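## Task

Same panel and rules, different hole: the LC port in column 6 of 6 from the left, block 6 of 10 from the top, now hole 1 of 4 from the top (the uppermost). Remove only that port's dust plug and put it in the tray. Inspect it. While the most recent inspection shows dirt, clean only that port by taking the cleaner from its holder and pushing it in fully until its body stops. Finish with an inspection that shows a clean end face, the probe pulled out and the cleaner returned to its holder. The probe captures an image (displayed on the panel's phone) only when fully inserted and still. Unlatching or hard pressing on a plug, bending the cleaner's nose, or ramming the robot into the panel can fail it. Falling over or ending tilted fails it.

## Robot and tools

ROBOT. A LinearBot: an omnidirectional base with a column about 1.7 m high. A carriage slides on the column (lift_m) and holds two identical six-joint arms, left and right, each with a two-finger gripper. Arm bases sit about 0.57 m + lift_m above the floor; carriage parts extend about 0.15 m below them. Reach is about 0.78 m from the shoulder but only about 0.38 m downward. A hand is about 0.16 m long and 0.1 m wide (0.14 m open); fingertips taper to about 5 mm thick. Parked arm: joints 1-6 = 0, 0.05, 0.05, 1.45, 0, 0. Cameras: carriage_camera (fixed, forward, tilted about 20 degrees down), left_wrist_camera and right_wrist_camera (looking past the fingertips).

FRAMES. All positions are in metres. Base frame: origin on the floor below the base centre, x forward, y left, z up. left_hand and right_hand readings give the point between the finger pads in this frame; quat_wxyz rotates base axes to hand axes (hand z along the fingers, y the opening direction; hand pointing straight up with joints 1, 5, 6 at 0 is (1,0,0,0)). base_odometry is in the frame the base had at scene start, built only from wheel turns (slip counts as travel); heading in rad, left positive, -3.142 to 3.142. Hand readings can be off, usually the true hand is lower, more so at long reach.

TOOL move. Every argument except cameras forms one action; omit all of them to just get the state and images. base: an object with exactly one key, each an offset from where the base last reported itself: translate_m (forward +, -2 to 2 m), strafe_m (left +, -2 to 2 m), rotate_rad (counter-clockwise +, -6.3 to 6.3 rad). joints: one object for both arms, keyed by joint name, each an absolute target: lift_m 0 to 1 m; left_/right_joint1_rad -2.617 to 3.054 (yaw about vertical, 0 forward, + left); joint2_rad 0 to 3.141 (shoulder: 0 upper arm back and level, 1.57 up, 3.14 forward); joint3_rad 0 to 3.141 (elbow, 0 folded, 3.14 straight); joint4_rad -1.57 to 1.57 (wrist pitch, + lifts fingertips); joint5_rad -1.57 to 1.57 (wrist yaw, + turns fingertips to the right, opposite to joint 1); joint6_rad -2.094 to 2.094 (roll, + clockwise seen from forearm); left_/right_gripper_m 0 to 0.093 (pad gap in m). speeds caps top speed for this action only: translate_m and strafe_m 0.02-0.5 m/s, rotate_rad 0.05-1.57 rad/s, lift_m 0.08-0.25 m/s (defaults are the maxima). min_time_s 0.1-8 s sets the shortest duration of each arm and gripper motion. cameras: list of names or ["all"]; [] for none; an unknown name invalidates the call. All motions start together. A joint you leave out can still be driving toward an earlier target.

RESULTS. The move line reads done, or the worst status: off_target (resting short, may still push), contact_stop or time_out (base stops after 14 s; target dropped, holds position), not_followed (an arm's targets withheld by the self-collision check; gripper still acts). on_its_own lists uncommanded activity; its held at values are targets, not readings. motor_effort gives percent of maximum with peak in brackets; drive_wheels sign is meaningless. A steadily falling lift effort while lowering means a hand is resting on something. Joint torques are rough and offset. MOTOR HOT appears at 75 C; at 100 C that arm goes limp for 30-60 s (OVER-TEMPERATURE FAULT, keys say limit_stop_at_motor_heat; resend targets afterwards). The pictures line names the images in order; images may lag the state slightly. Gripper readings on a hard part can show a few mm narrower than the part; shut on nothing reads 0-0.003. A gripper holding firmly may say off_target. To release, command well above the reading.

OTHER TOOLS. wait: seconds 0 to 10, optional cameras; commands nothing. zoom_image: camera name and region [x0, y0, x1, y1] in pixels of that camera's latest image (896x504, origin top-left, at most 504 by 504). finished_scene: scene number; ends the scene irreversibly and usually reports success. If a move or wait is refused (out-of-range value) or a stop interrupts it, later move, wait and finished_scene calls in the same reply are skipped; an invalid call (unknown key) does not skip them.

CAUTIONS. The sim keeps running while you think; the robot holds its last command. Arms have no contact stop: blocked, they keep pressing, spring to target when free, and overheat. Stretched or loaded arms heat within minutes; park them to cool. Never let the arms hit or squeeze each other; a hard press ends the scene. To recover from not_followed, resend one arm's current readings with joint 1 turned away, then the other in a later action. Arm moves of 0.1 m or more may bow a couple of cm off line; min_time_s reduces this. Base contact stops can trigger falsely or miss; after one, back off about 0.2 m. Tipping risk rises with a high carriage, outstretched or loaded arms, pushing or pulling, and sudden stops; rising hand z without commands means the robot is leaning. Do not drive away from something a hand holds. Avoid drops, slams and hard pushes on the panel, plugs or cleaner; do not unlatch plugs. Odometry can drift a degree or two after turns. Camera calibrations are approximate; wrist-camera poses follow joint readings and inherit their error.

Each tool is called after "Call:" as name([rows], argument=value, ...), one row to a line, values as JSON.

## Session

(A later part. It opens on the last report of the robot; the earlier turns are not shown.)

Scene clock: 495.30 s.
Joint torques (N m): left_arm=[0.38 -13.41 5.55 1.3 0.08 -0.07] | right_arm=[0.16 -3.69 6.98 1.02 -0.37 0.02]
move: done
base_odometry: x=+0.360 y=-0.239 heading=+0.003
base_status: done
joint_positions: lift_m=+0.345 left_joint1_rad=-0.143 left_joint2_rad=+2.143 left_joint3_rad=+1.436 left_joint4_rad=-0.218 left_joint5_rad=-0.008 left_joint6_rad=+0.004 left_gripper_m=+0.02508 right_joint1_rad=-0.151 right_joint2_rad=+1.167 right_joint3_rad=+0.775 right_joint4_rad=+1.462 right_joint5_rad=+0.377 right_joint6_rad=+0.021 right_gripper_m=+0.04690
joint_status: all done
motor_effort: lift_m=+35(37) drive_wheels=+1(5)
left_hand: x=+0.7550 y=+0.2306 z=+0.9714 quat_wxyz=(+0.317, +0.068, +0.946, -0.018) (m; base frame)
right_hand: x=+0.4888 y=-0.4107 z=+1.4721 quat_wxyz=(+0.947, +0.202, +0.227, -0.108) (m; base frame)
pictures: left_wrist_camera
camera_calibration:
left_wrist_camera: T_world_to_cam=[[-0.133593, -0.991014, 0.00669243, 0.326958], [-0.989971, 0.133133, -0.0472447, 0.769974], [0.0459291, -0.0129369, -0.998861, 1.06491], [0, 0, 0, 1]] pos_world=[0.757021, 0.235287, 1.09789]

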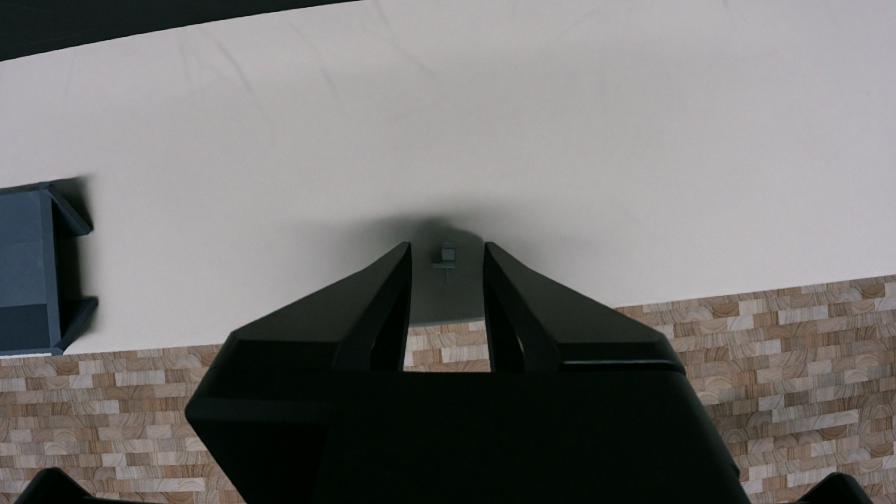

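Nicely centred. Close.

Call:
move(joints={"left_gripper_m":0.003}, min_time_s=2, cameras=["left_wrist_camera"])

Call:
zoom_image(camera="left_wrist_camera", region=[390, 190, 510, 310])

Scene clock: 500.80 s.
Joint torques (N m): left_arm=[0.36 -13.3 5.19 1.31 0.08 -0.09] | right_arm=[0.18 -3.73 7.02 1.03 -0.37 0.02]
move: done
base_odometry: x=+0.360 y=-0.239 heading=+0.003
base_status: not commanded
joint_positions: lift_m=+0.345 left_joint1_rad=-0.143 left_joint2_rad=+2.143 left_joint3_rad=+1.436 left_joint4_rad=-0.218 left_joint5_rad=-0.008 left_joint6_rad=+0.004 left_gripper_m=+0.00485 right_joint1_rad=-0.151 right_joint2_rad=+1.167 right_joint3_rad=+0.775 right_joint4_rad=+1.462 right_joint5_rad=+0.377 right_joint6_rad=+0.021 right_gripper_m=+0.04690
joint_status: all done
motor_effort: lift_m=+35(35) drive_wheels=+1(1)
left_hand: x=+0.7550 y=+0.2306 z=+0.9714 quat_wxyz=(+0.317, +0.068, +0.946, -0.018) (m; base frame)
right_hand: x=+0.4888 y=-0.4107 z=+1.4721 quat_wxyz=(+0.947, +0.202, +0.227, -0.108) (m; base frame)
pictures: left_wrist_camera
camera_calibration:
left_wrist_camera: T_world_to_cam=[[-0.133593, -0.991014, 0.00669243, 0.326958], [-0.989971, 0.133133, -0.0472447, 0.769974], [0.0459291, -0.0129369, -0.998861, 1.06491], [0, 0, 0, 1]] pos_world=[0.757021, 0.235287, 1.09789]

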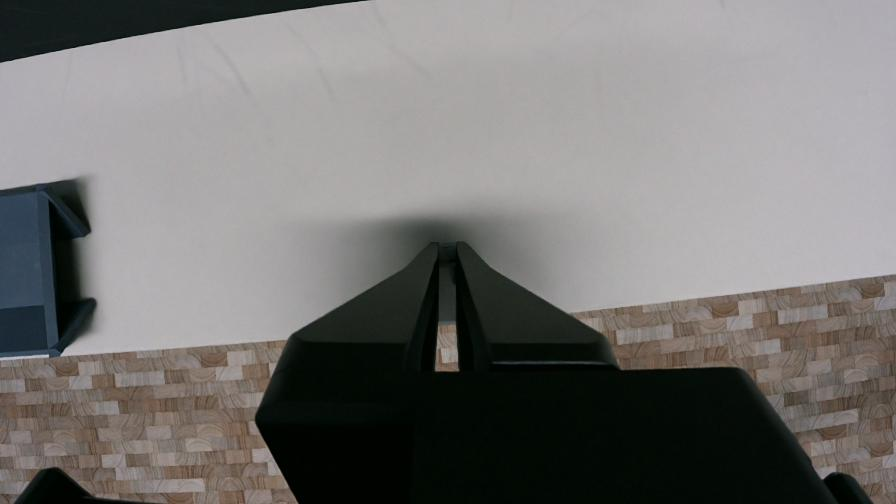

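Scaled by 4.200 from the camera's 896x504 image, which has a finer 1280x720 frame.

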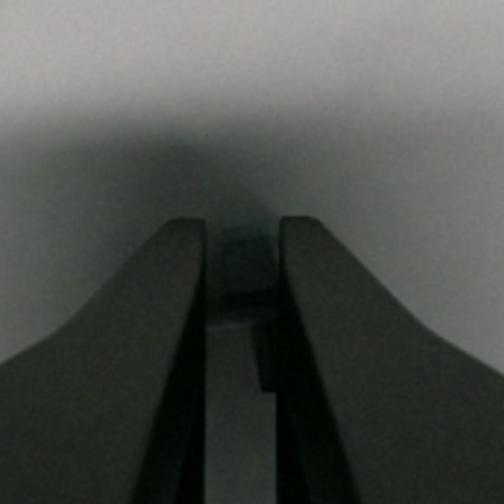

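Call:
move(joints={"left_gripper_m":0.001}, min_time_s=0.8, cameras=[])

Call:
move(joints={"lift_m":0.43}, speeds={"lift_m":0.08}, cameras=["left_wrist_camera","carriage_camera"])

Call:
zoom_image(camera="left_wrist_camera", region=[390, 190, 510, 310])

Scene clock: 505.50 s.
Joint torques (N m): left_arm=[0.35 -13.35 5.38 1.34 0.12 -0.1] | right_arm=[0.18 -3.73 7.02 1.04 -0.37 0.01]
move: done
base_odometry: x=+0.360 y=-0.239 heading=+0.003
base_status: not commanded
joint_positions: lift_m=+0.345 left_joint1_rad=-0.143 left_joint2_rad=+2.143 left_joint3_rad=+1.436 left_joint4_rad=-0.218 left_joint5_rad=-0.008 left_joint6_rad=+0.004 left_gripper_m=+0.00485 right_joint1_rad=-0.151 right_joint2_rad=+1.167 right_joint3_rad=+0.775 right_joint4_rad=+1.462 right_joint5_rad=+0.377 right_joint6_rad=+0.021 right_gripper_m=+0.04690
joint_status: all done
motor_effort: lift_m=+35(35) drive_wheels=+1(1)
left_hand: x=+0.7550 y=+0.2306 z=+0.9714 quat_wxyz=(+0.317, +0.068, +0.946, -0.018) (m; base frame)
right_hand: x=+0.4888 y=-0.4107 z=+1.4721 quat_wxyz=(+0.947, +0.202, +0.227, -0.108) (m; base frame)
pictures: none
No camera images: "cameras" was empty.

Scene clock: 506.93 s.
Joint torques (N m): left_arm=[0.31 -13.34 5.33 1.36 0.08 -0.09] | right_arm=[0.18 -3.66 7.05 1.03 -0.38 0.02]
move: done
base_odometry: x=+0.360 y=-0.239 heading=+0.003
base_status: not commanded
joint_positions: lift_m=+0.430 left_joint1_rad=-0.143 left_joint2_rad=+2.143 left_joint3_rad=+1.436 left_joint4_rad=-0.223 left_joint5_rad=-0.008 left_joint6_rad=+0.004 left_gripper_m=+0.00485 right_joint1_rad=-0.151 right_joint2_rad=+1.167 right_joint3_rad=+0.775 right_joint4_rad=+1.462 right_joint5_rad=+0.377 right_joint6_rad=+0.021 right_gripper_m=+0.04690
joint_status: all done
motor_effort: lift_m=+33(42) drive_wheels=+0(1)
left_hand: x=+0.7541 y=+0.2307 z=+1.0553 quat_wxyz=(+0.315, +0.068, +0.947, -0.018) (m; base frame)
right_hand: x=+0.4888 y=-0.4107 z=+1.5568 quat_wxyz=(+0.947, +0.202, +0.227, -0.108) (m; base frame)
pictures: carriage_camera, left_wrist_camera
camera_calibration:
carriage_camera: T_world_to_cam=[[0.0471794, -0.998877, 0.00432653, -0.0151415], [-0.351189, -0.020642, -0.936077, 1.40668], [0.935115, 0.0426441, -0.351769, 0.371656], [0, 0, 0, 1]] pos_world=[0.147185, -0.00193668, 1.44757]
left_wrist_camera: T_world_to_cam=[[-0.133532, -0.991022, 0.00665492, 0.326455], [-0.990195, 0.133136, -0.0422918, 0.767949], [0.0410261, -0.012237, -0.999083, 1.15254], [0, 0, 0, 1]] pos_world=[0.756727, 0.235386, 1.18179]

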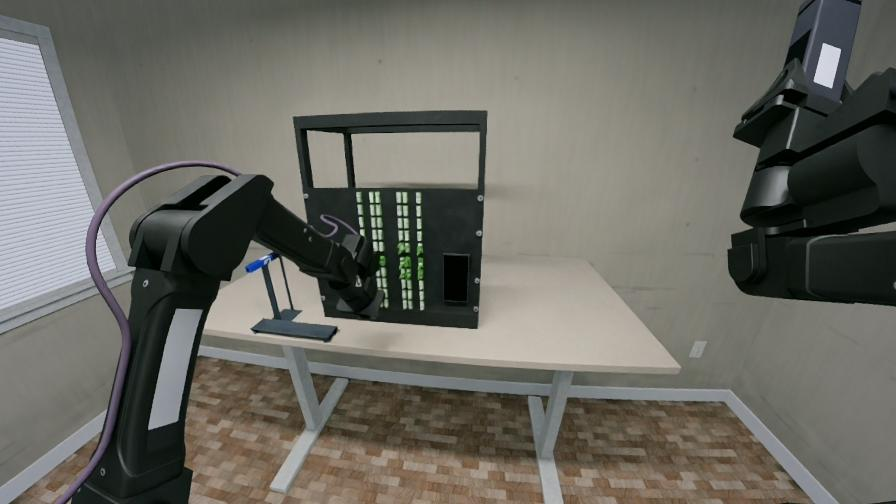

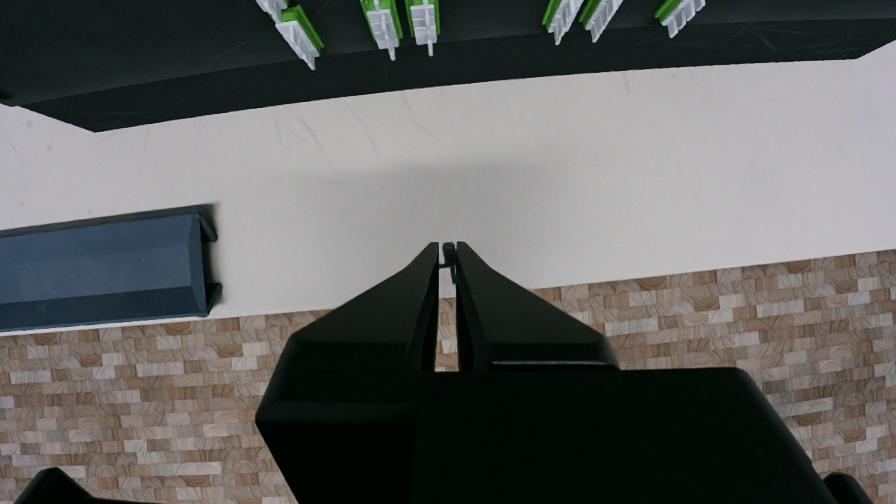

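Scaled by 4.200 from the camera's 896x504 image, which has a finer 1280x720 frame.

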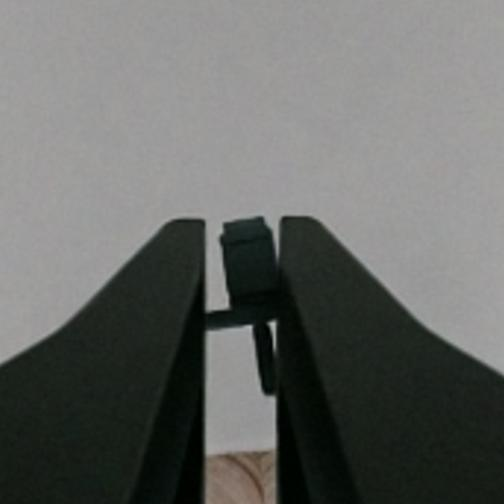

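Call:
move(base={"strafe_m":0.2}, speeds={"strafe_m":0.1}, cameras=["left_wrist_camera","carriage_camera"])

Scene clock: 518.87 s.
Joint torques (N m): left_arm=[0.25 -13.3 5.14 1.33 0.09 -0.1] | right_arm=[0.13 -3.73 7.02 1.02 -0.36 0.01]
move: done
base_odometry: x=+0.359 y=-0.039 heading=+0.003
base_status: done
joint_positions: lift_m=+0.430 left_joint1_rad=-0.140 left_joint2_rad=+2.143 left_joint3_rad=+1.436 left_joint4_rad=-0.223 left_joint5_rad=-0.007 left_joint6_rad=+0.004 left_gripper_m=+0.00485 right_joint1_rad=-0.150 right_joint2_rad=+1.167 right_joint3_rad=+0.775 right_joint4_rad=+1.462 right_joint5_rad=+0.376 right_joint6_rad=+0.021 right_gripper_m=+0.04690
joint_status: not commanded
motor_effort: lift_m=+33(33) drive_wheels=+0(8)
left_hand: x=+0.7542 y=+0.2317 z=+1.0553 quat_wxyz=(+0.315, +0.067, +0.947, -0.018) (m; base frame)
right_hand: x=+0.4887 y=-0.4106 z=+1.5568 quat_wxyz=(+0.947, +0.201, +0.227, -0.108) (m; base frame)
pictures: carriage_camera, left_wrist_camera
camera_calibration:
carriage_camera: T_world_to_cam=[[0.0471794, -0.998877, 0.00432653, -0.0151415], [-0.351189, -0.020642, -0.936077, 1.40668], [0.935115, 0.0426441, -0.351769, 0.371656], [0, 0, 0, 1]] pos_world=[0.147185, -0.00193668, 1.44757]
left_wrist_camera: T_world_to_cam=[[-0.131953, -0.991227, 0.00753976, 0.325382], [-0.990414, 0.131524, -0.0422092, 0.768441], [0.0408473, -0.0130371, -0.99908, 1.15286], [0, 0, 0, 1]] pos_world=[0.756918, 0.236489, 1.18178]

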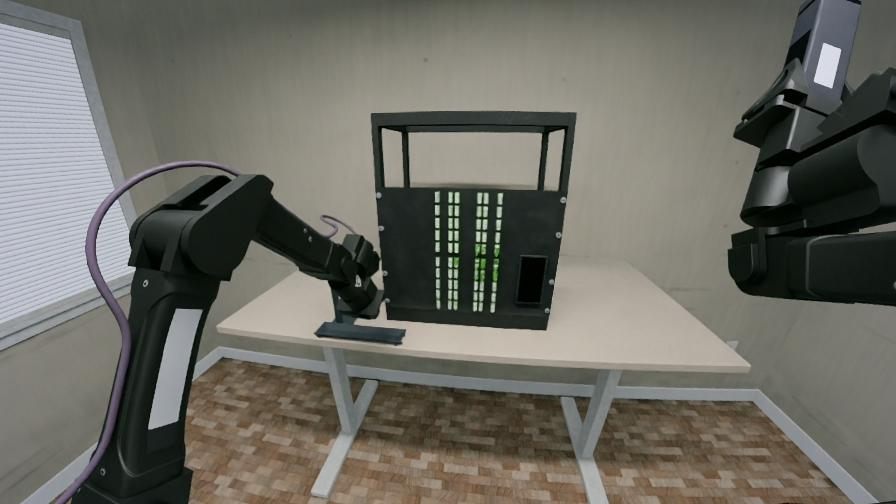

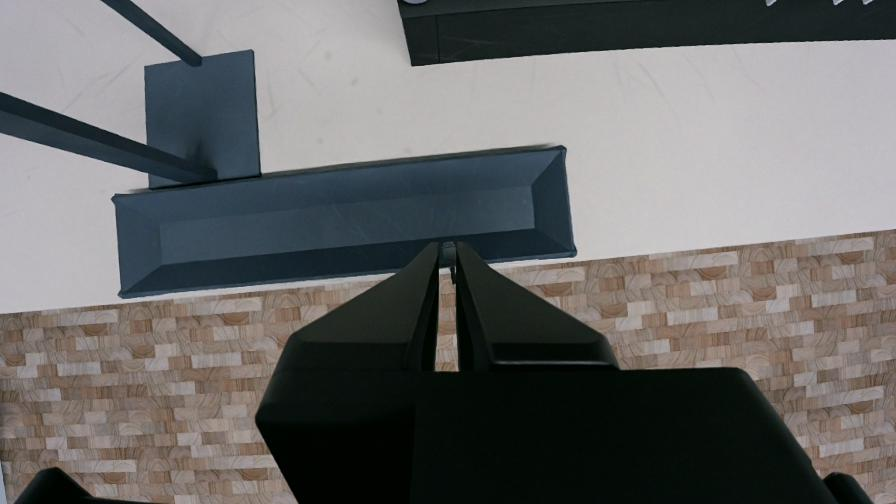

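Call:
move(base={"translate_m":0.029}, speeds={"translate_m":0.06}, cameras=[])

Call:
move(joints={"lift_m":0.368}, speeds={"lift_m":0.08}, cameras=["left_wrist_camera"])

Call:
zoom_image(camera="left_wrist_camera", region=[350, 150, 550, 350])

Scene clock: 525.87 s.
Joint torques (N m): left_arm=[0.25 -13.44 5.16 1.4 0.12 -0.06] | right_arm=[0.16 -3.73 6.99 1.02 -0.37 0.02]
move: done
base_odometry: x=+0.388 y=-0.039 heading=+0.003
base_status: done
joint_positions: lift_m=+0.430 left_joint1_rad=-0.140 left_joint2_rad=+2.143 left_joint3_rad=+1.436 left_joint4_rad=-0.224 left_joint5_rad=-0.007 left_joint6_rad=+0.004 left_gripper_m=+0.00485 right_joint1_rad=-0.150 right_joint2_rad=+1.167 right_joint3_rad=+0.775 right_joint4_rad=+1.463 right_joint5_rad=+0.376 right_joint6_rad=+0.021 right_gripper_m=+0.04690
joint_status: not commanded
motor_effort: lift_m=+33(33) drive_wheels=-3(9)
left_hand: x=+0.7541 y=+0.2317 z=+1.0552 quat_wxyz=(+0.314, +0.067, +0.947, -0.018) (m; base frame)
right_hand: x=+0.4886 y=-0.4105 z=+1.5569 quat_wxyz=(+0.947, +0.201, +0.227, -0.108) (m; base frame)
pictures: none
No camera images: "cameras" was empty.

Scene clock: 527.00 s.
Joint torques (N m): left_arm=[0.17 -13.35 5.29 1.35 0.12 -0.11] | right_arm=[0.14 -3.81 7.05 0.99 -0.36 0.02]
move: done
base_odometry: x=+0.388 y=-0.039 heading=+0.003
base_status: not commanded
joint_positions: lift_m=+0.368 left_joint1_rad=-0.140 left_joint2_rad=+2.143 left_joint3_rad=+1.436 left_joint4_rad=-0.225 left_joint5_rad=-0.007 left_joint6_rad=+0.004 left_gripper_m=+0.00485 right_joint1_rad=-0.150 right_joint2_rad=+1.167 right_joint3_rad=+0.775 right_joint4_rad=+1.462 right_joint5_rad=+0.376 right_joint6_rad=+0.021 right_gripper_m=+0.04690
joint_status: all done
motor_effort: lift_m=+35(37) drive_wheels=+4(4)
left_hand: x=+0.7538 y=+0.2318 z=+0.9928 quat_wxyz=(+0.314, +0.067, +0.947, -0.018) (m; base frame)
right_hand: x=+0.4887 y=-0.4106 z=+1.4946 quat_wxyz=(+0.947, +0.201, +0.227, -0.108) (m; base frame)
pictures: left_wrist_camera
camera_calibration:
left_wrist_camera: T_world_to_cam=[[-0.131941, -0.991229, 0.00759177, 0.32576], [-0.990492, 0.131534, -0.0403025, 0.76353], [0.0389504, -0.0128371, -0.999159, 1.0919], [0, 0, 0, 1]] pos_world=[0.756721, 0.236489, 1.11928]

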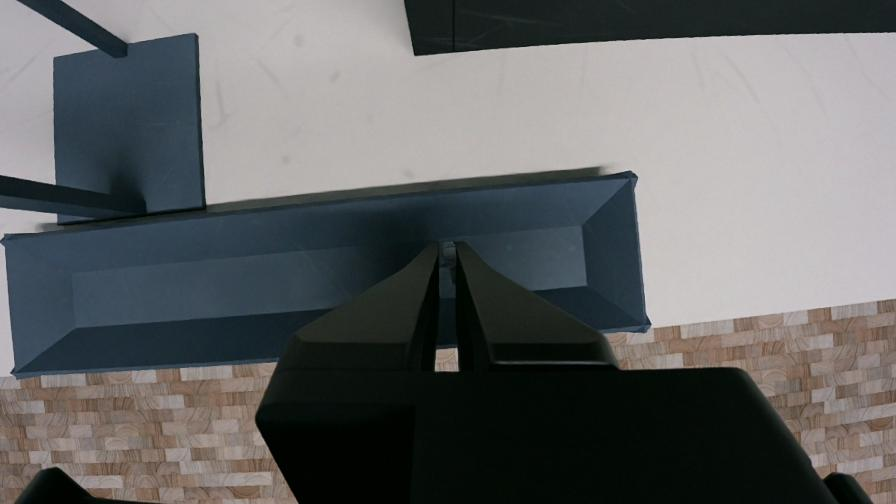

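Scaled by 2.520 from the camera's 896x504 image, which has a finer 1280x720 frame.

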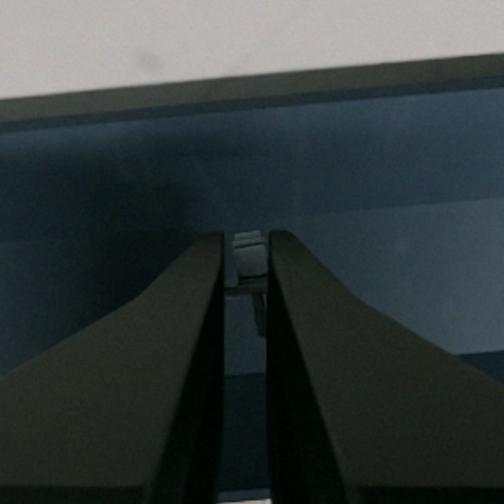

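Call:
move(base={"translate_m":-0.003}, joints={"lift_m":0.3605}, speeds={"lift_m":0.08,"translate_m":0.02}, cameras=[])

Call:
move(joints={"left_gripper_m":0.02}, min_time_s=2, cameras=[])

Call:
move(joints={"lift_m":0.42}, speeds={"lift_m":0.08}, cameras=["left_wrist_camera"])

Call:
zoom_image(camera="left_wrist_camera", region=[370, 170, 530, 330])

Scene clock: 535.73 s.
Joint torques (N m): left_arm=[0.18 -13.19 5.41 1.38 0.12 -0.06] | right_arm=[0.16 -3.74 7.01 0.99 -0.37 0.02]
move: done
base_odometry: x=+0.385 y=-0.039 heading=+0.003
base_status: done
joint_positions: lift_m=+0.360 left_joint1_rad=-0.141 left_joint2_rad=+2.143 left_joint3_rad=+1.433 left_joint4_rad=-0.228 left_joint5_rad=-0.007 left_joint6_rad=+0.004 left_gripper_m=+0.00485 right_joint1_rad=-0.150 right_joint2_rad=+1.167 right_joint3_rad=+0.775 right_joint4_rad=+1.463 right_joint5_rad=+0.376 right_joint6_rad=+0.021 right_gripper_m=+0.04690
joint_status: all done
motor_effort: lift_m=+35(38) drive_wheels=+2(9)
left_hand: x=+0.7521 y=+0.2318 z=+0.9836 quat_wxyz=(+0.311, +0.068, +0.948, -0.018) (m; base frame)
right_hand: x=+0.4887 y=-0.4105 z=+1.4872 quat_wxyz=(+0.947, +0.201, +0.227, -0.108) (m; base frame)
pictures: none
No camera images: "cameras" was empty.

Scene clock: 538.03 s.
Joint torques (N m): left_arm=[0.14 -13.34 5.53 1.35 0.11 -0.11] | right_arm=[0.17 -3.74 7.02 1.02 -0.37 0.02]
move: done
base_odometry: x=+0.385 y=-0.039 heading=+0.003
base_status: not commanded
joint_positions: lift_m=+0.360 left_joint1_rad=-0.141 left_joint2_rad=+2.143 left_joint3_rad=+1.433 left_joint4_rad=-0.228 left_joint5_rad=-0.007 left_joint6_rad=+0.004 left_gripper_m=+0.01994 right_joint1_rad=-0.150 right_joint2_rad=+1.167 right_joint3_rad=+0.775 right_joint4_rad=+1.462 right_joint5_rad=+0.376 right_joint6_rad=+0.021 right_gripper_m=+0.04690
joint_status: all done
motor_effort: lift_m=+35(35) drive_wheels=+2(2)
left_hand: x=+0.7521 y=+0.2318 z=+0.9836 quat_wxyz=(+0.311, +0.068, +0.948, -0.018) (m; base frame)
right_hand: x=+0.4887 y=-0.4106 z=+1.4872 quat_wxyz=(+0.947, +0.201, +0.227, -0.108) (m; base frame)
pictures: none
No camera images: "cameras" was empty.

Scene clock: 539.13 s.
Joint torques (N m): left_arm=[0.18 -13.22 5.33 1.4 0.08 -0.12] | right_arm=[0.16 -3.77 7.09 1.03 -0.38 0.02]
move: done
base_odometry: x=+0.385 y=-0.039 heading=+0.003
base_status: not commanded
joint_positions: lift_m=+0.420 left_joint1_rad=-0.141 left_joint2_rad=+2.143 left_joint3_rad=+1.433 left_joint4_rad=-0.226 left_joint5_rad=-0.007 left_joint6_rad=+0.004 left_gripper_m=+0.01994 right_joint1_rad=-0.150 right_joint2_rad=+1.167 right_joint3_rad=+0.775 right_joint4_rad=+1.464 right_joint5_rad=+0.376 right_joint6_rad=+0.021 right_gripper_m=+0.04690
joint_status: all done
motor_effort: lift_m=+33(39) drive_wheels=+2(2)
left_hand: x=+0.7525 y=+0.2317 z=+1.0436 quat_wxyz=(+0.312, +0.068, +0.948, -0.018) (m; base frame)
right_hand: x=+0.4885 y=-0.4105 z=+1.5470 quat_wxyz=(+0.947, +0.201, +0.226, -0.108) (m; base frame)
pictures: left_wrist_camera
camera_calibration:
left_wrist_camera: T_world_to_cam=[[-0.13249, -0.991154, 0.00776909, 0.325372], [-0.990586, 0.132133, -0.0357849, 0.75955], [0.0344417, -0.0124371, -0.999329, 1.14619], [0, 0, 0, 1]] pos_world=[0.756031, 0.236388, 1.17008]

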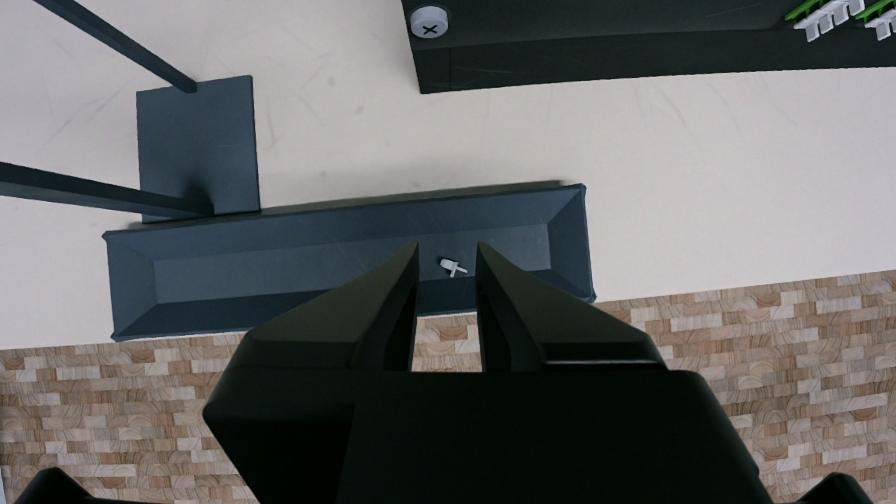

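Scaled by 3.150 from the camera's 896x504 image, which has a finer 1280x720 frame.

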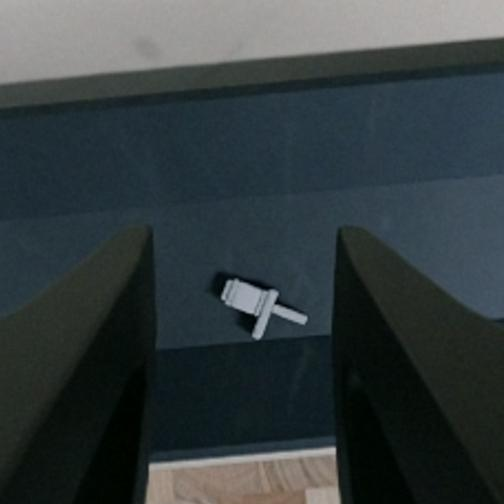

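Call:
move(base={"translate_m":-0.14}, speeds={"translate_m":0.15}, cameras=[])

Call:
move(joints={"left_joint1_rad":-0.43,"left_joint2_rad":1.79,"left_joint3_rad":1.54,"left_joint4_rad":0.11,"left_joint5_rad":0.26,"left_joint6_rad":0.0,"left_gripper_m":0.005,"lift_m":0.32}, min_time_s=3, cameras=[])

Call:
move(joints={"right_joint2_rad":1.58,"right_joint3_rad":0.9,"right_joint4_rad":1.2,"right_joint1_rad":0.4,"right_joint5_rad":0.829,"right_joint6_rad":0.02}, min_time_s=3, cameras=["carriage_camera"])

Scene clock: 551.97 s.
Joint torques (N m): left_arm=[0.27 -13.37 5.48 1.37 0.08 -0.11] | right_arm=[0.16 -3.78 7.01 1.03 -0.37 0.02]
move: done
base_odometry: x=+0.245 y=-0.039 heading=+0.003
base_status: done
joint_positions: lift_m=+0.420 left_joint1_rad=-0.141 left_joint2_rad=+2.143 left_joint3_rad=+1.433 left_joint4_rad=-0.226 left_joint5_rad=-0.007 left_joint6_rad=+0.004 left_gripper_m=+0.01994 right_joint1_rad=-0.150 right_joint2_rad=+1.167 right_joint3_rad=+0.775 right_joint4_rad=+1.462 right_joint5_rad=+0.376 right_joint6_rad=+0.021 right_gripper_m=+0.04690
joint_status: not commanded
motor_effort: lift_m=+33(33) drive_wheels=+0(11)
left_hand: x=+0.7525 y=+0.2317 z=+1.0436 quat_wxyz=(+0.312, +0.068, +0.948, -0.018) (m; base frame)
right_hand: x=+0.4888 y=-0.4106 z=+1.5468 quat_wxyz=(+0.947, +0.201, +0.227, -0.108) (m; base frame)
pictures: none
No camera images: "cameras" was empty.

Scene clock: 555.27 s.
Joint torques (N m): left_arm=[-0.57 -13.72 9.02 2.03 0.19 -0.1] | right_arm=[0.16 -3.73 7.02 1.04 -0.37 0.01]
move: done
base_odometry: x=+0.245 y=-0.039 heading=+0.003
base_status: not commanded
joint_positions: lift_m=+0.320 left_joint1_rad=-0.424 left_joint2_rad=+1.821 left_joint3_rad=+1.507 left_joint4_rad=+0.096 left_joint5_rad=+0.244 left_joint6_rad=+0.004 left_gripper_m=+0.00508 right_joint1_rad=-0.150 right_joint2_rad=+1.167 right_joint3_rad=+0.775 right_joint4_rad=+1.462 right_joint5_rad=+0.376 right_joint6_rad=+0.021 right_gripper_m=+0.04690
joint_status: all done
motor_effort: lift_m=+35(38) drive_wheels=+1(2)
left_hand: x=+0.7287 y=+0.0311 z=+1.2201 quat_wxyz=(+0.588, +0.239, +0.740, -0.222) (m; base frame)
right_hand: x=+0.4889 y=-0.4106 z=+1.4466 quat_wxyz=(+0.947, +0.201, +0.227, -0.108) (m; base frame)
pictures: none
No camera images: "cameras" was empty.

Scene clock: 558.57 s.
Joint torques (N m): left_arm=[-0.44 -13.71 9.02 2 0.22 -0.08] | right_arm=[0.62 -6.72 9.18 2.12 -0.23 0.01]
move: off_target
base_odometry: x=+0.245 y=-0.039 heading=+0.003
base_status: not commanded
joint_positions: lift_m=+0.320 left_joint1_rad=-0.424 left_joint2_rad=+1.821 left_joint3_rad=+1.507 left_joint4_rad=+0.098 left_joint5_rad=+0.245 left_joint6_rad=+0.004 left_gripper_m=+0.00508 right_joint1_rad=+0.394 right_joint2_rad=+1.586 right_joint3_rad=+0.856 right_joint4_rad=+1.153 right_joint5_rad=+0.835 right_joint6_rad=+0.021 right_gripper_m=+0.04690
joint_status: right_joint4_rad off_target (ended at +1.154, target +1.200); the others done
motor_effort: lift_m=+35(35) drive_wheels=+1(1)
left_hand: x=+0.7287 y=+0.0309 z=+1.2205 quat_wxyz=(+0.589, +0.239, +0.739, -0.223) (m; base frame)
right_hand: x=+0.6606 y=-0.2631 z=+1.2588 quat_wxyz=(+0.797, +0.243, +0.551, -0.057) (m; base frame)
pictures: carriage_camera
camera_calibration:
carriage_camera: T_world_to_cam=[[0.0471794, -0.998877, 0.00432653, -0.0146647], [-0.351189, -0.020642, -0.936077, 1.30353], [0.935115, 0.0426441, -0.351769, 0.332891], [0, 0, 0, 1]] pos_world=[0.147185, -0.00193668, 1.33737]

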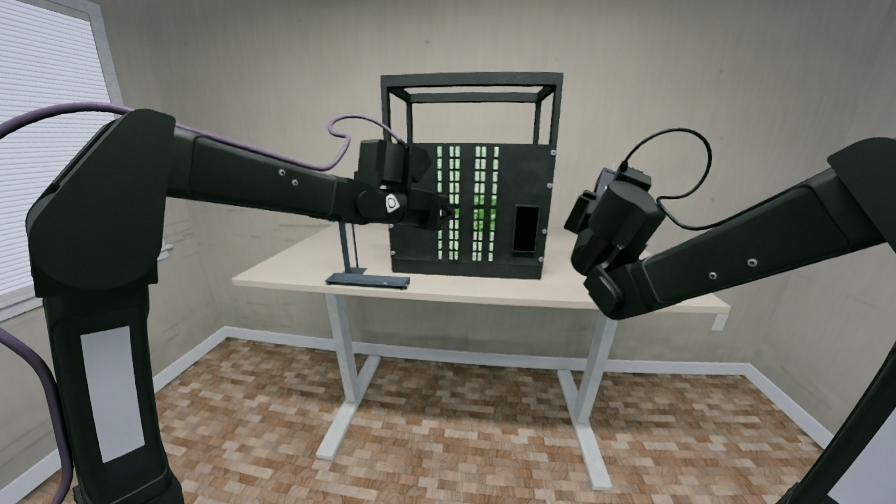

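Call:
move(joints={"right_joint4_rad":0.72,"right_joint1_rad":0.85}, min_time_s=3, cameras=["right_wrist_camera","left_wrist_camera"])

Call:
zoom_image(camera="right_wrist_camera", region=[376, 0, 526, 150])

Scene clock: 564.67 s.
Joint torques (N m): left_arm=[-0.69 -13.71 9.02 2 0.16 -0.09] | right_arm=[0.65 -6.97 9.43 2.6 -0.04 0.04]
move: off_target
base_odometry: x=+0.245 y=-0.039 heading=+0.003
base_status: not commanded
joint_positions: lift_m=+0.320 left_joint1_rad=-0.424 left_joint2_rad=+1.821 left_joint3_rad=+1.507 left_joint4_rad=+0.098 left_joint5_rad=+0.245 left_joint6_rad=+0.004 left_gripper_m=+0.00508 right_joint1_rad=+0.844 right_joint2_rad=+1.586 right_joint3_rad=+0.856 right_joint4_rad=+0.668 right_joint5_rad=+0.835 right_joint6_rad=+0.021 right_gripper_m=+0.04690
joint_status: right_joint4_rad off_target (ended at +0.668, target +0.720); the others done
motor_effort: lift_m=+35(35) drive_wheels=+1(1)
left_hand: x=+0.7287 y=+0.0309 z=+1.2205 quat_wxyz=(+0.589, +0.239, +0.739, -0.223) (m; base frame)
right_hand: x=+0.6095 y=-0.0645 z=+1.1686 quat_wxyz=(+0.692, -0.012, +0.722, -0.006) (m; base frame)
pictures: left_wrist_camera, right_wrist_camera
camera_calibration:
left_wrist_camera: T_world_to_cam=[[-0.619436, -0.782397, 0.064448, 0.401039], [-0.594534, 0.413919, -0.689348, 1.26911], [0.512667, -0.465323, -0.721558, 0.647772], [0, 0, 0, 1]] pos_world=[0.670857, 0.0898859, 1.31642]
right_wrist_camera: T_world_to_cam=[[0.0206245, -0.996849, 0.0765892, -0.172871], [-0.627677, -0.0725374, -0.775087, 1.28267], [0.778201, -0.0320875, -0.627196, 0.380956], [0, 0, 0, 1]] pos_world=[0.512211, -0.0670605, 1.24636]

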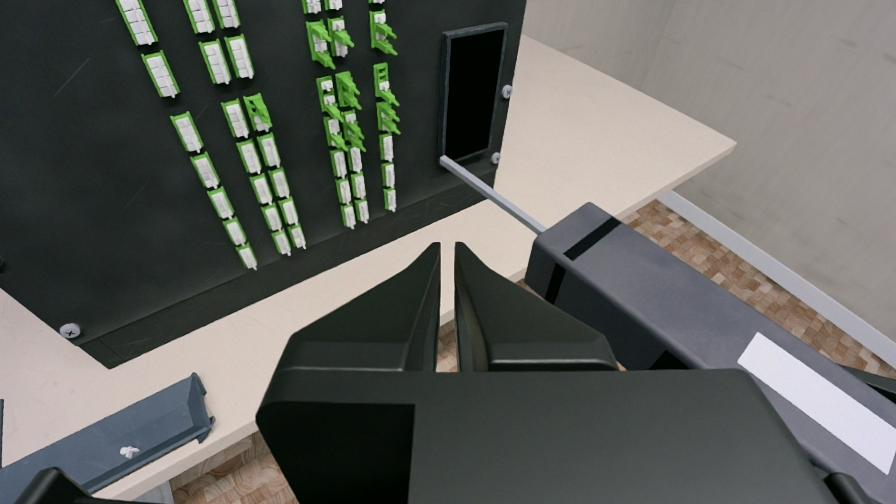

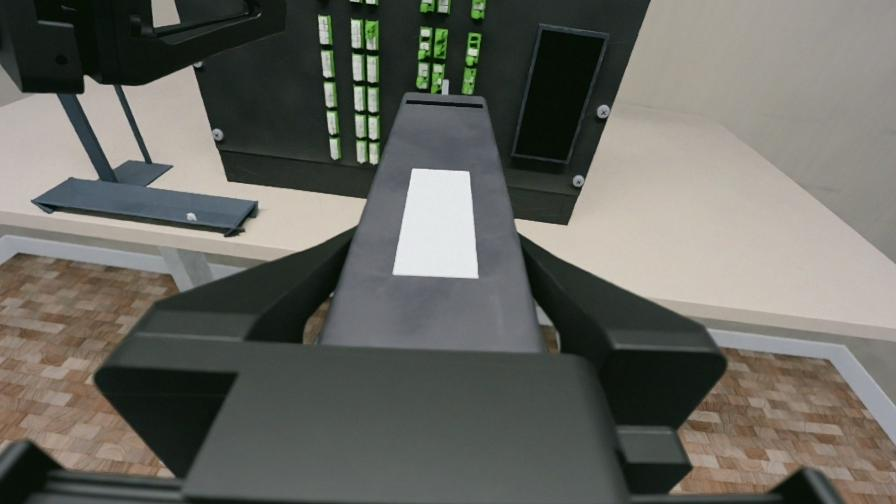

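Scaled by 3.360 from the camera's 896x504 image, which has a finer 1280x720 frame.

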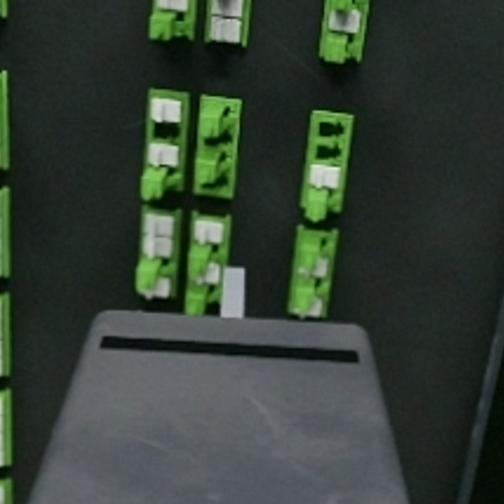

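Call:
move(joints={"right_joint4_rad":0.79}, min_time_s=1, cameras=["right_wrist_camera","left_wrist_camera","carriage_camera"])

Call:
zoom_image(camera="right_wrist_camera", region=[180, 130, 380, 230])

Call:
zoom_image(camera="right_wrist_camera", region=[480, 150, 640, 250])

Call:
zoom_image(camera="left_wrist_camera", region=[60, 320, 160, 400])

Call:
zoom_image(camera="left_wrist_camera", region=[430, 160, 530, 240])

Scene clock: 572.93 s.
Joint torques (N m): left_arm=[-0.55 -13.63 9.11 1.97 0.22 -0.08] | right_arm=[0.64 -6.97 9.43 2.88 -0.05 0.04]
move: off_target
base_odometry: x=+0.245 y=-0.039 heading=+0.003
base_status: not commanded
joint_positions: lift_m=+0.320 left_joint1_rad=-0.424 left_joint2_rad=+1.821 left_joint3_rad=+1.507 left_joint4_rad=+0.098 left_joint5_rad=+0.245 left_joint6_rad=+0.004 left_gripper_m=+0.00508 right_joint1_rad=+0.844 right_joint2_rad=+1.586 right_joint3_rad=+0.856 right_joint4_rad=+0.707 right_joint5_rad=+0.835 right_joint6_rad=+0.021 right_gripper_m=+0.04690
joint_status: right_joint4_rad off_target (ended at +0.707, target +0.790)
motor_effort: lift_m=+35(35) drive_wheels=+1(1)
left_hand: x=+0.7287 y=+0.0309 z=+1.2205 quat_wxyz=(+0.589, +0.239, +0.739, -0.223) (m; base frame)
right_hand: x=+0.6097 y=-0.0643 z=+1.1760 quat_wxyz=(+0.702, -0.002, +0.713, +0.004) (m; base frame)
pictures: carriage_camera, left_wrist_camera, right_wrist_camera
camera_calibration:
carriage_camera: T_world_to_cam=[[0.0471794, -0.998877, 0.00432653, -0.0146647], [-0.351189, -0.020642, -0.936077, 1.30353], [0.935115, 0.0426441, -0.351769, 0.332891], [0, 0, 0, 1]] pos_world=[0.147185, -0.00193668, 1.33737]
left_wrist_camera: T_world_to_cam=[[-0.619436, -0.782397, 0.064448, 0.401039], [-0.594534, 0.413919, -0.689348, 1.26911], [0.512667, -0.465323, -0.721558, 0.647772], [0, 0, 0, 1]] pos_world=[0.670857, 0.0898859, 1.31642]
right_wrist_camera: T_world_to_cam=[[0.0189646, -0.998665, 0.0480496, -0.138693], [-0.607354, -0.0496819, -0.792877, 1.29861], [0.794205, -0.0141465, -0.607485, 0.353649], [0, 0, 0, 1]] pos_world=[0.510475, -0.0689876, 1.25114]

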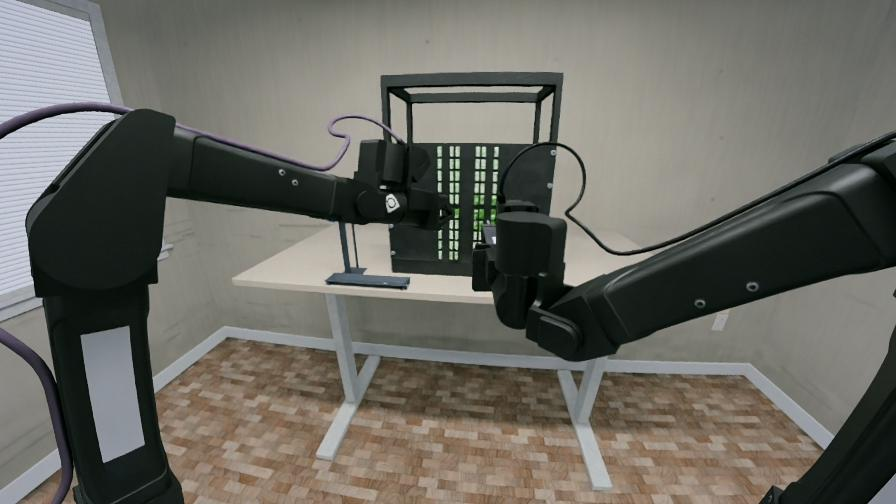

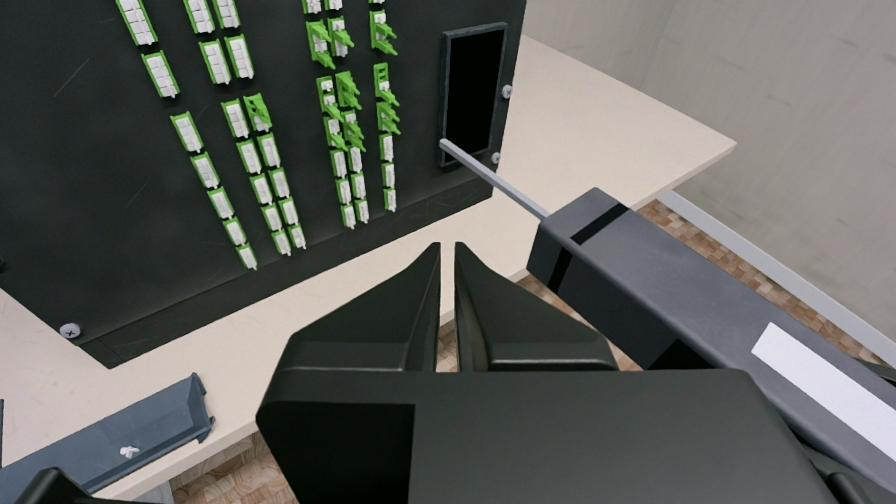

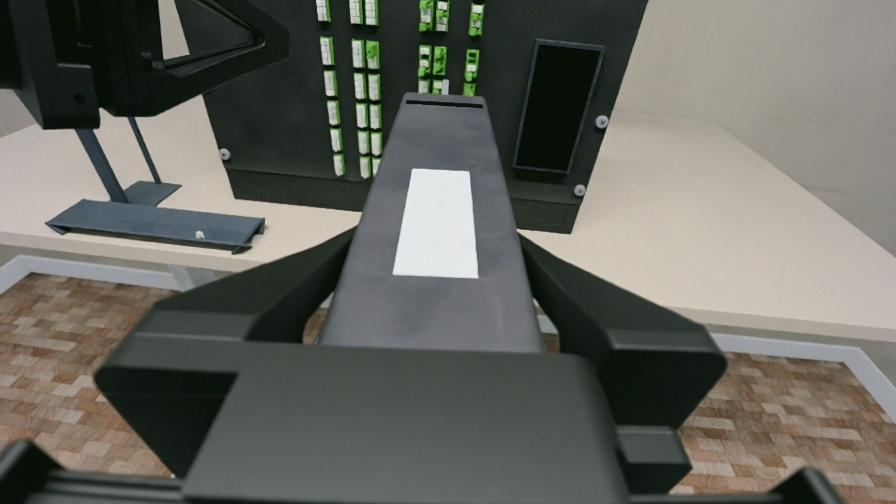

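Scaled by 2.520 from the camera's 896x504 image, which has a finer 1280x720 frame.

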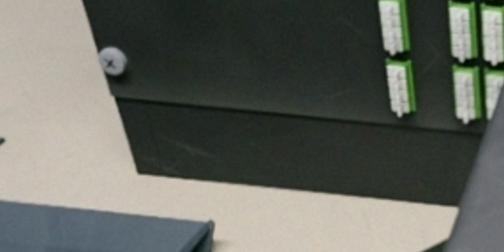

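Scaled by 3.150 from the camera's 896x504 image, which has a finer 1280x720 frame.

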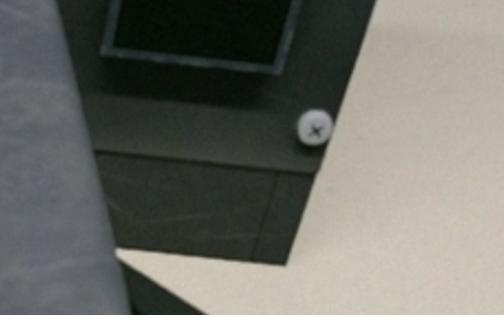

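Scaled by 5.040 from the camera's 896x504 image, which has a finer 1280x720 frame.

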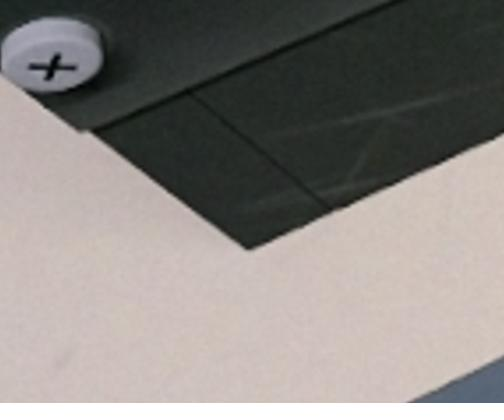

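Scaled by 5.040 from the camera's 896x504 image, which has a finer 1280x720 frame.

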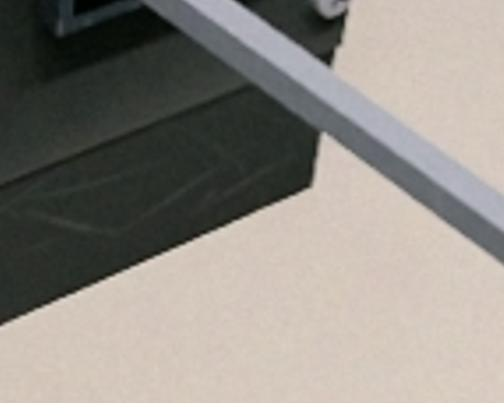

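Call:
move(base={"rotate_rad":-0.038}, speeds={"rotate_rad":0.1}, cameras=[])

Call:
move(base={"strafe_m":-0.01}, joints={"right_joint4_rad":0.81}, speeds={"strafe_m":0.03}, cameras=["right_wrist_camera","left_wrist_camera"])

Call:
zoom_image(camera="right_wrist_camera", region=[200, 150, 300, 230])

Call:
zoom_image(camera="right_wrist_camera", region=[520, 180, 620, 260])

Scene clock: 598.63 s.
Joint torques (N m): left_arm=[-0.05 -13.71 9.16 2 0.15 -0.11] | right_arm=[0.51 -7.12 9.42 2.86 -0.04 0.04]
move: done
base_odometry: x=+0.245 y=-0.039 heading=-0.034
base_status: done
joint_positions: lift_m=+0.320 left_joint1_rad=-0.428 left_joint2_rad=+1.820 left_joint3_rad=+1.507 left_joint4_rad=+0.099 left_joint5_rad=+0.247 left_joint6_rad=+0.004 left_gripper_m=+0.00508 right_joint1_rad=+0.846 right_joint2_rad=+1.588 right_joint3_rad=+0.856 right_joint4_rad=+0.709 right_joint5_rad=+0.833 right_joint6_rad=+0.021 right_gripper_m=+0.04690
joint_status: not commanded
motor_effort: lift_m=+35(35) drive_wheels=-3(7)
left_hand: x=+0.7272 y=+0.0284 z=+1.2213 quat_wxyz=(+0.589, +0.241, +0.738, -0.225) (m; base frame)
right_hand: x=+0.6095 y=-0.0632 z=+1.1755 quat_wxyz=(+0.701, -0.003, +0.713, +0.005) (m; base frame)
pictures: none
No camera images: "cameras" was empty.

Scene clock: 599.40 s.
Joint torques (N m): left_arm=[0.14 -13.49 9.24 1.95 0.19 -0.1] | right_arm=[0.38 -7.23 9.4 2.85 -0.04 0.04]
move: off_target
base_odometry: x=+0.244 y=-0.049 heading=-0.034
base_status: done
joint_positions: lift_m=+0.320 left_joint1_rad=-0.430 left_joint2_rad=+1.820 left_joint3_rad=+1.507 left_joint4_rad=+0.100 left_joint5_rad=+0.249 left_joint6_rad=+0.004 left_gripper_m=+0.00508 right_joint1_rad=+0.847 right_joint2_rad=+1.589 right_joint3_rad=+0.856 right_joint4_rad=+0.728 right_joint5_rad=+0.832 right_joint6_rad=+0.021 right_gripper_m=+0.04690
joint_status: right_joint4_rad off_target (ended at +0.727, target +0.810)
motor_effort: lift_m=+35(35) drive_wheels=-3(6)
left_hand: x=+0.7265 y=+0.0274 z=+1.2216 quat_wxyz=(+0.589, +0.242, +0.737, -0.226) (m; base frame)
right_hand: x=+0.6093 y=-0.0624 z=+1.1789 quat_wxyz=(+0.706, +0.001, +0.708, +0.011) (m; base frame)
pictures: left_wrist_camera, right_wrist_camera
camera_calibration:
left_wrist_camera: T_world_to_cam=[[-0.626952, -0.776391, 0.0643988, 0.402274], [-0.58887, 0.418155, -0.691649, 1.26856], [0.510062, -0.471554, -0.719357, 0.647415], [0, 0, 0, 1]] pos_world=[0.669002, 0.0871577, 1.31722]
right_wrist_camera: T_world_to_cam=[[0.0238084, -0.999114, 0.0346943, -0.124182], [-0.597505, -0.0420448, -0.800762, 1.3045], [0.801512, -0.00166513, -0.597977, 0.340951], [0, 0, 0, 1]] pos_world=[0.509124, -0.0686571, 1.25278]

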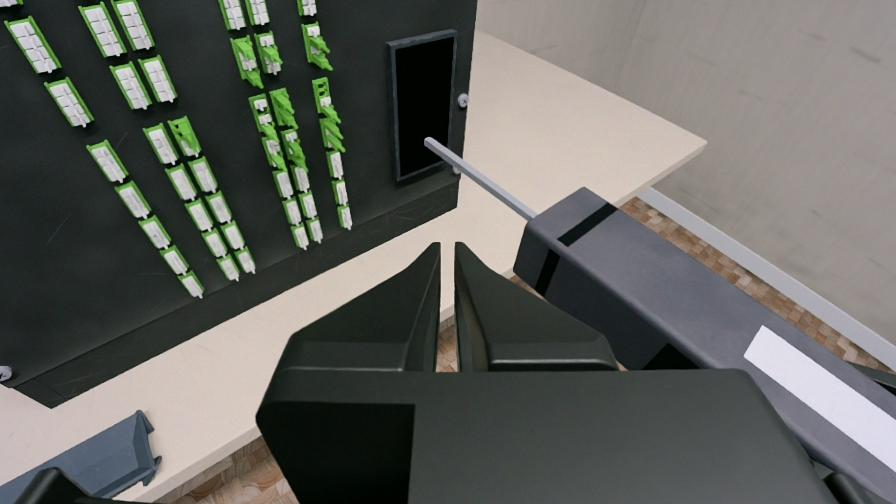

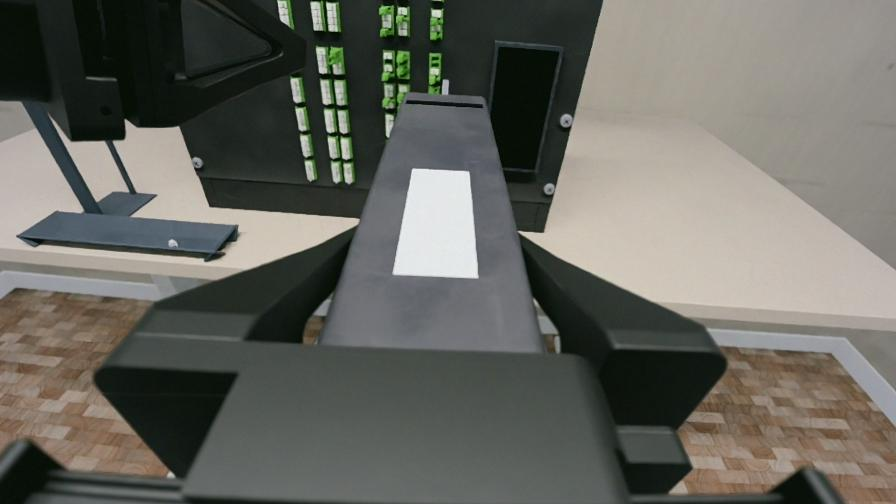

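Scaled by 5.040 from the camera's 896x504 image, which has a finer 1280x720 frame.

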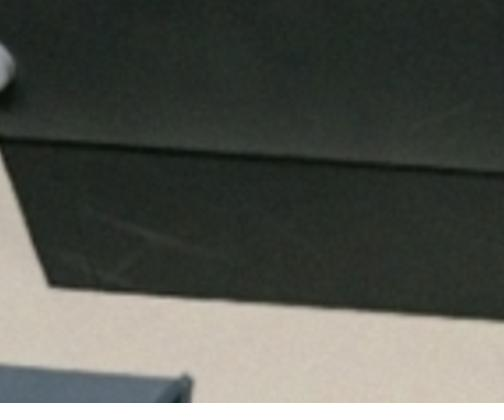

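Scaled by 5.040 from the camera's 896x504 image, which has a finer 1280x720 frame.

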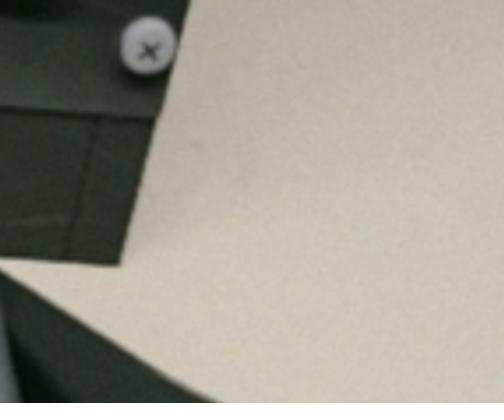

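Call:
zoom_image(camera="right_wrist_camera", region=[416, 40, 466, 100])

Call:
zoom_image(camera="left_wrist_camera", region=[290, 60, 450, 180])

Scaled by 8.400 from the camera's 896x504 image, which has a finer 1280x720 frame.

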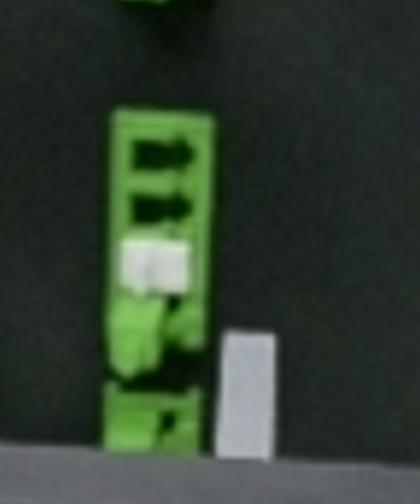

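Scaled by 3.150 from the camera's 896x504 image, which has a finer 1280x720 frame.

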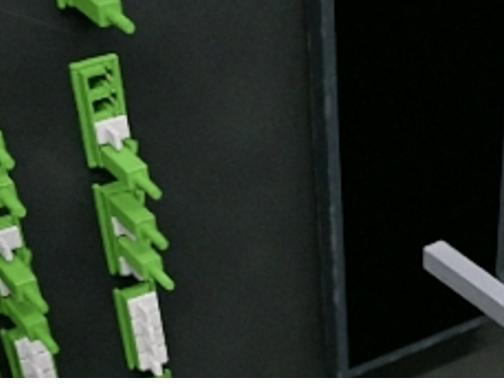

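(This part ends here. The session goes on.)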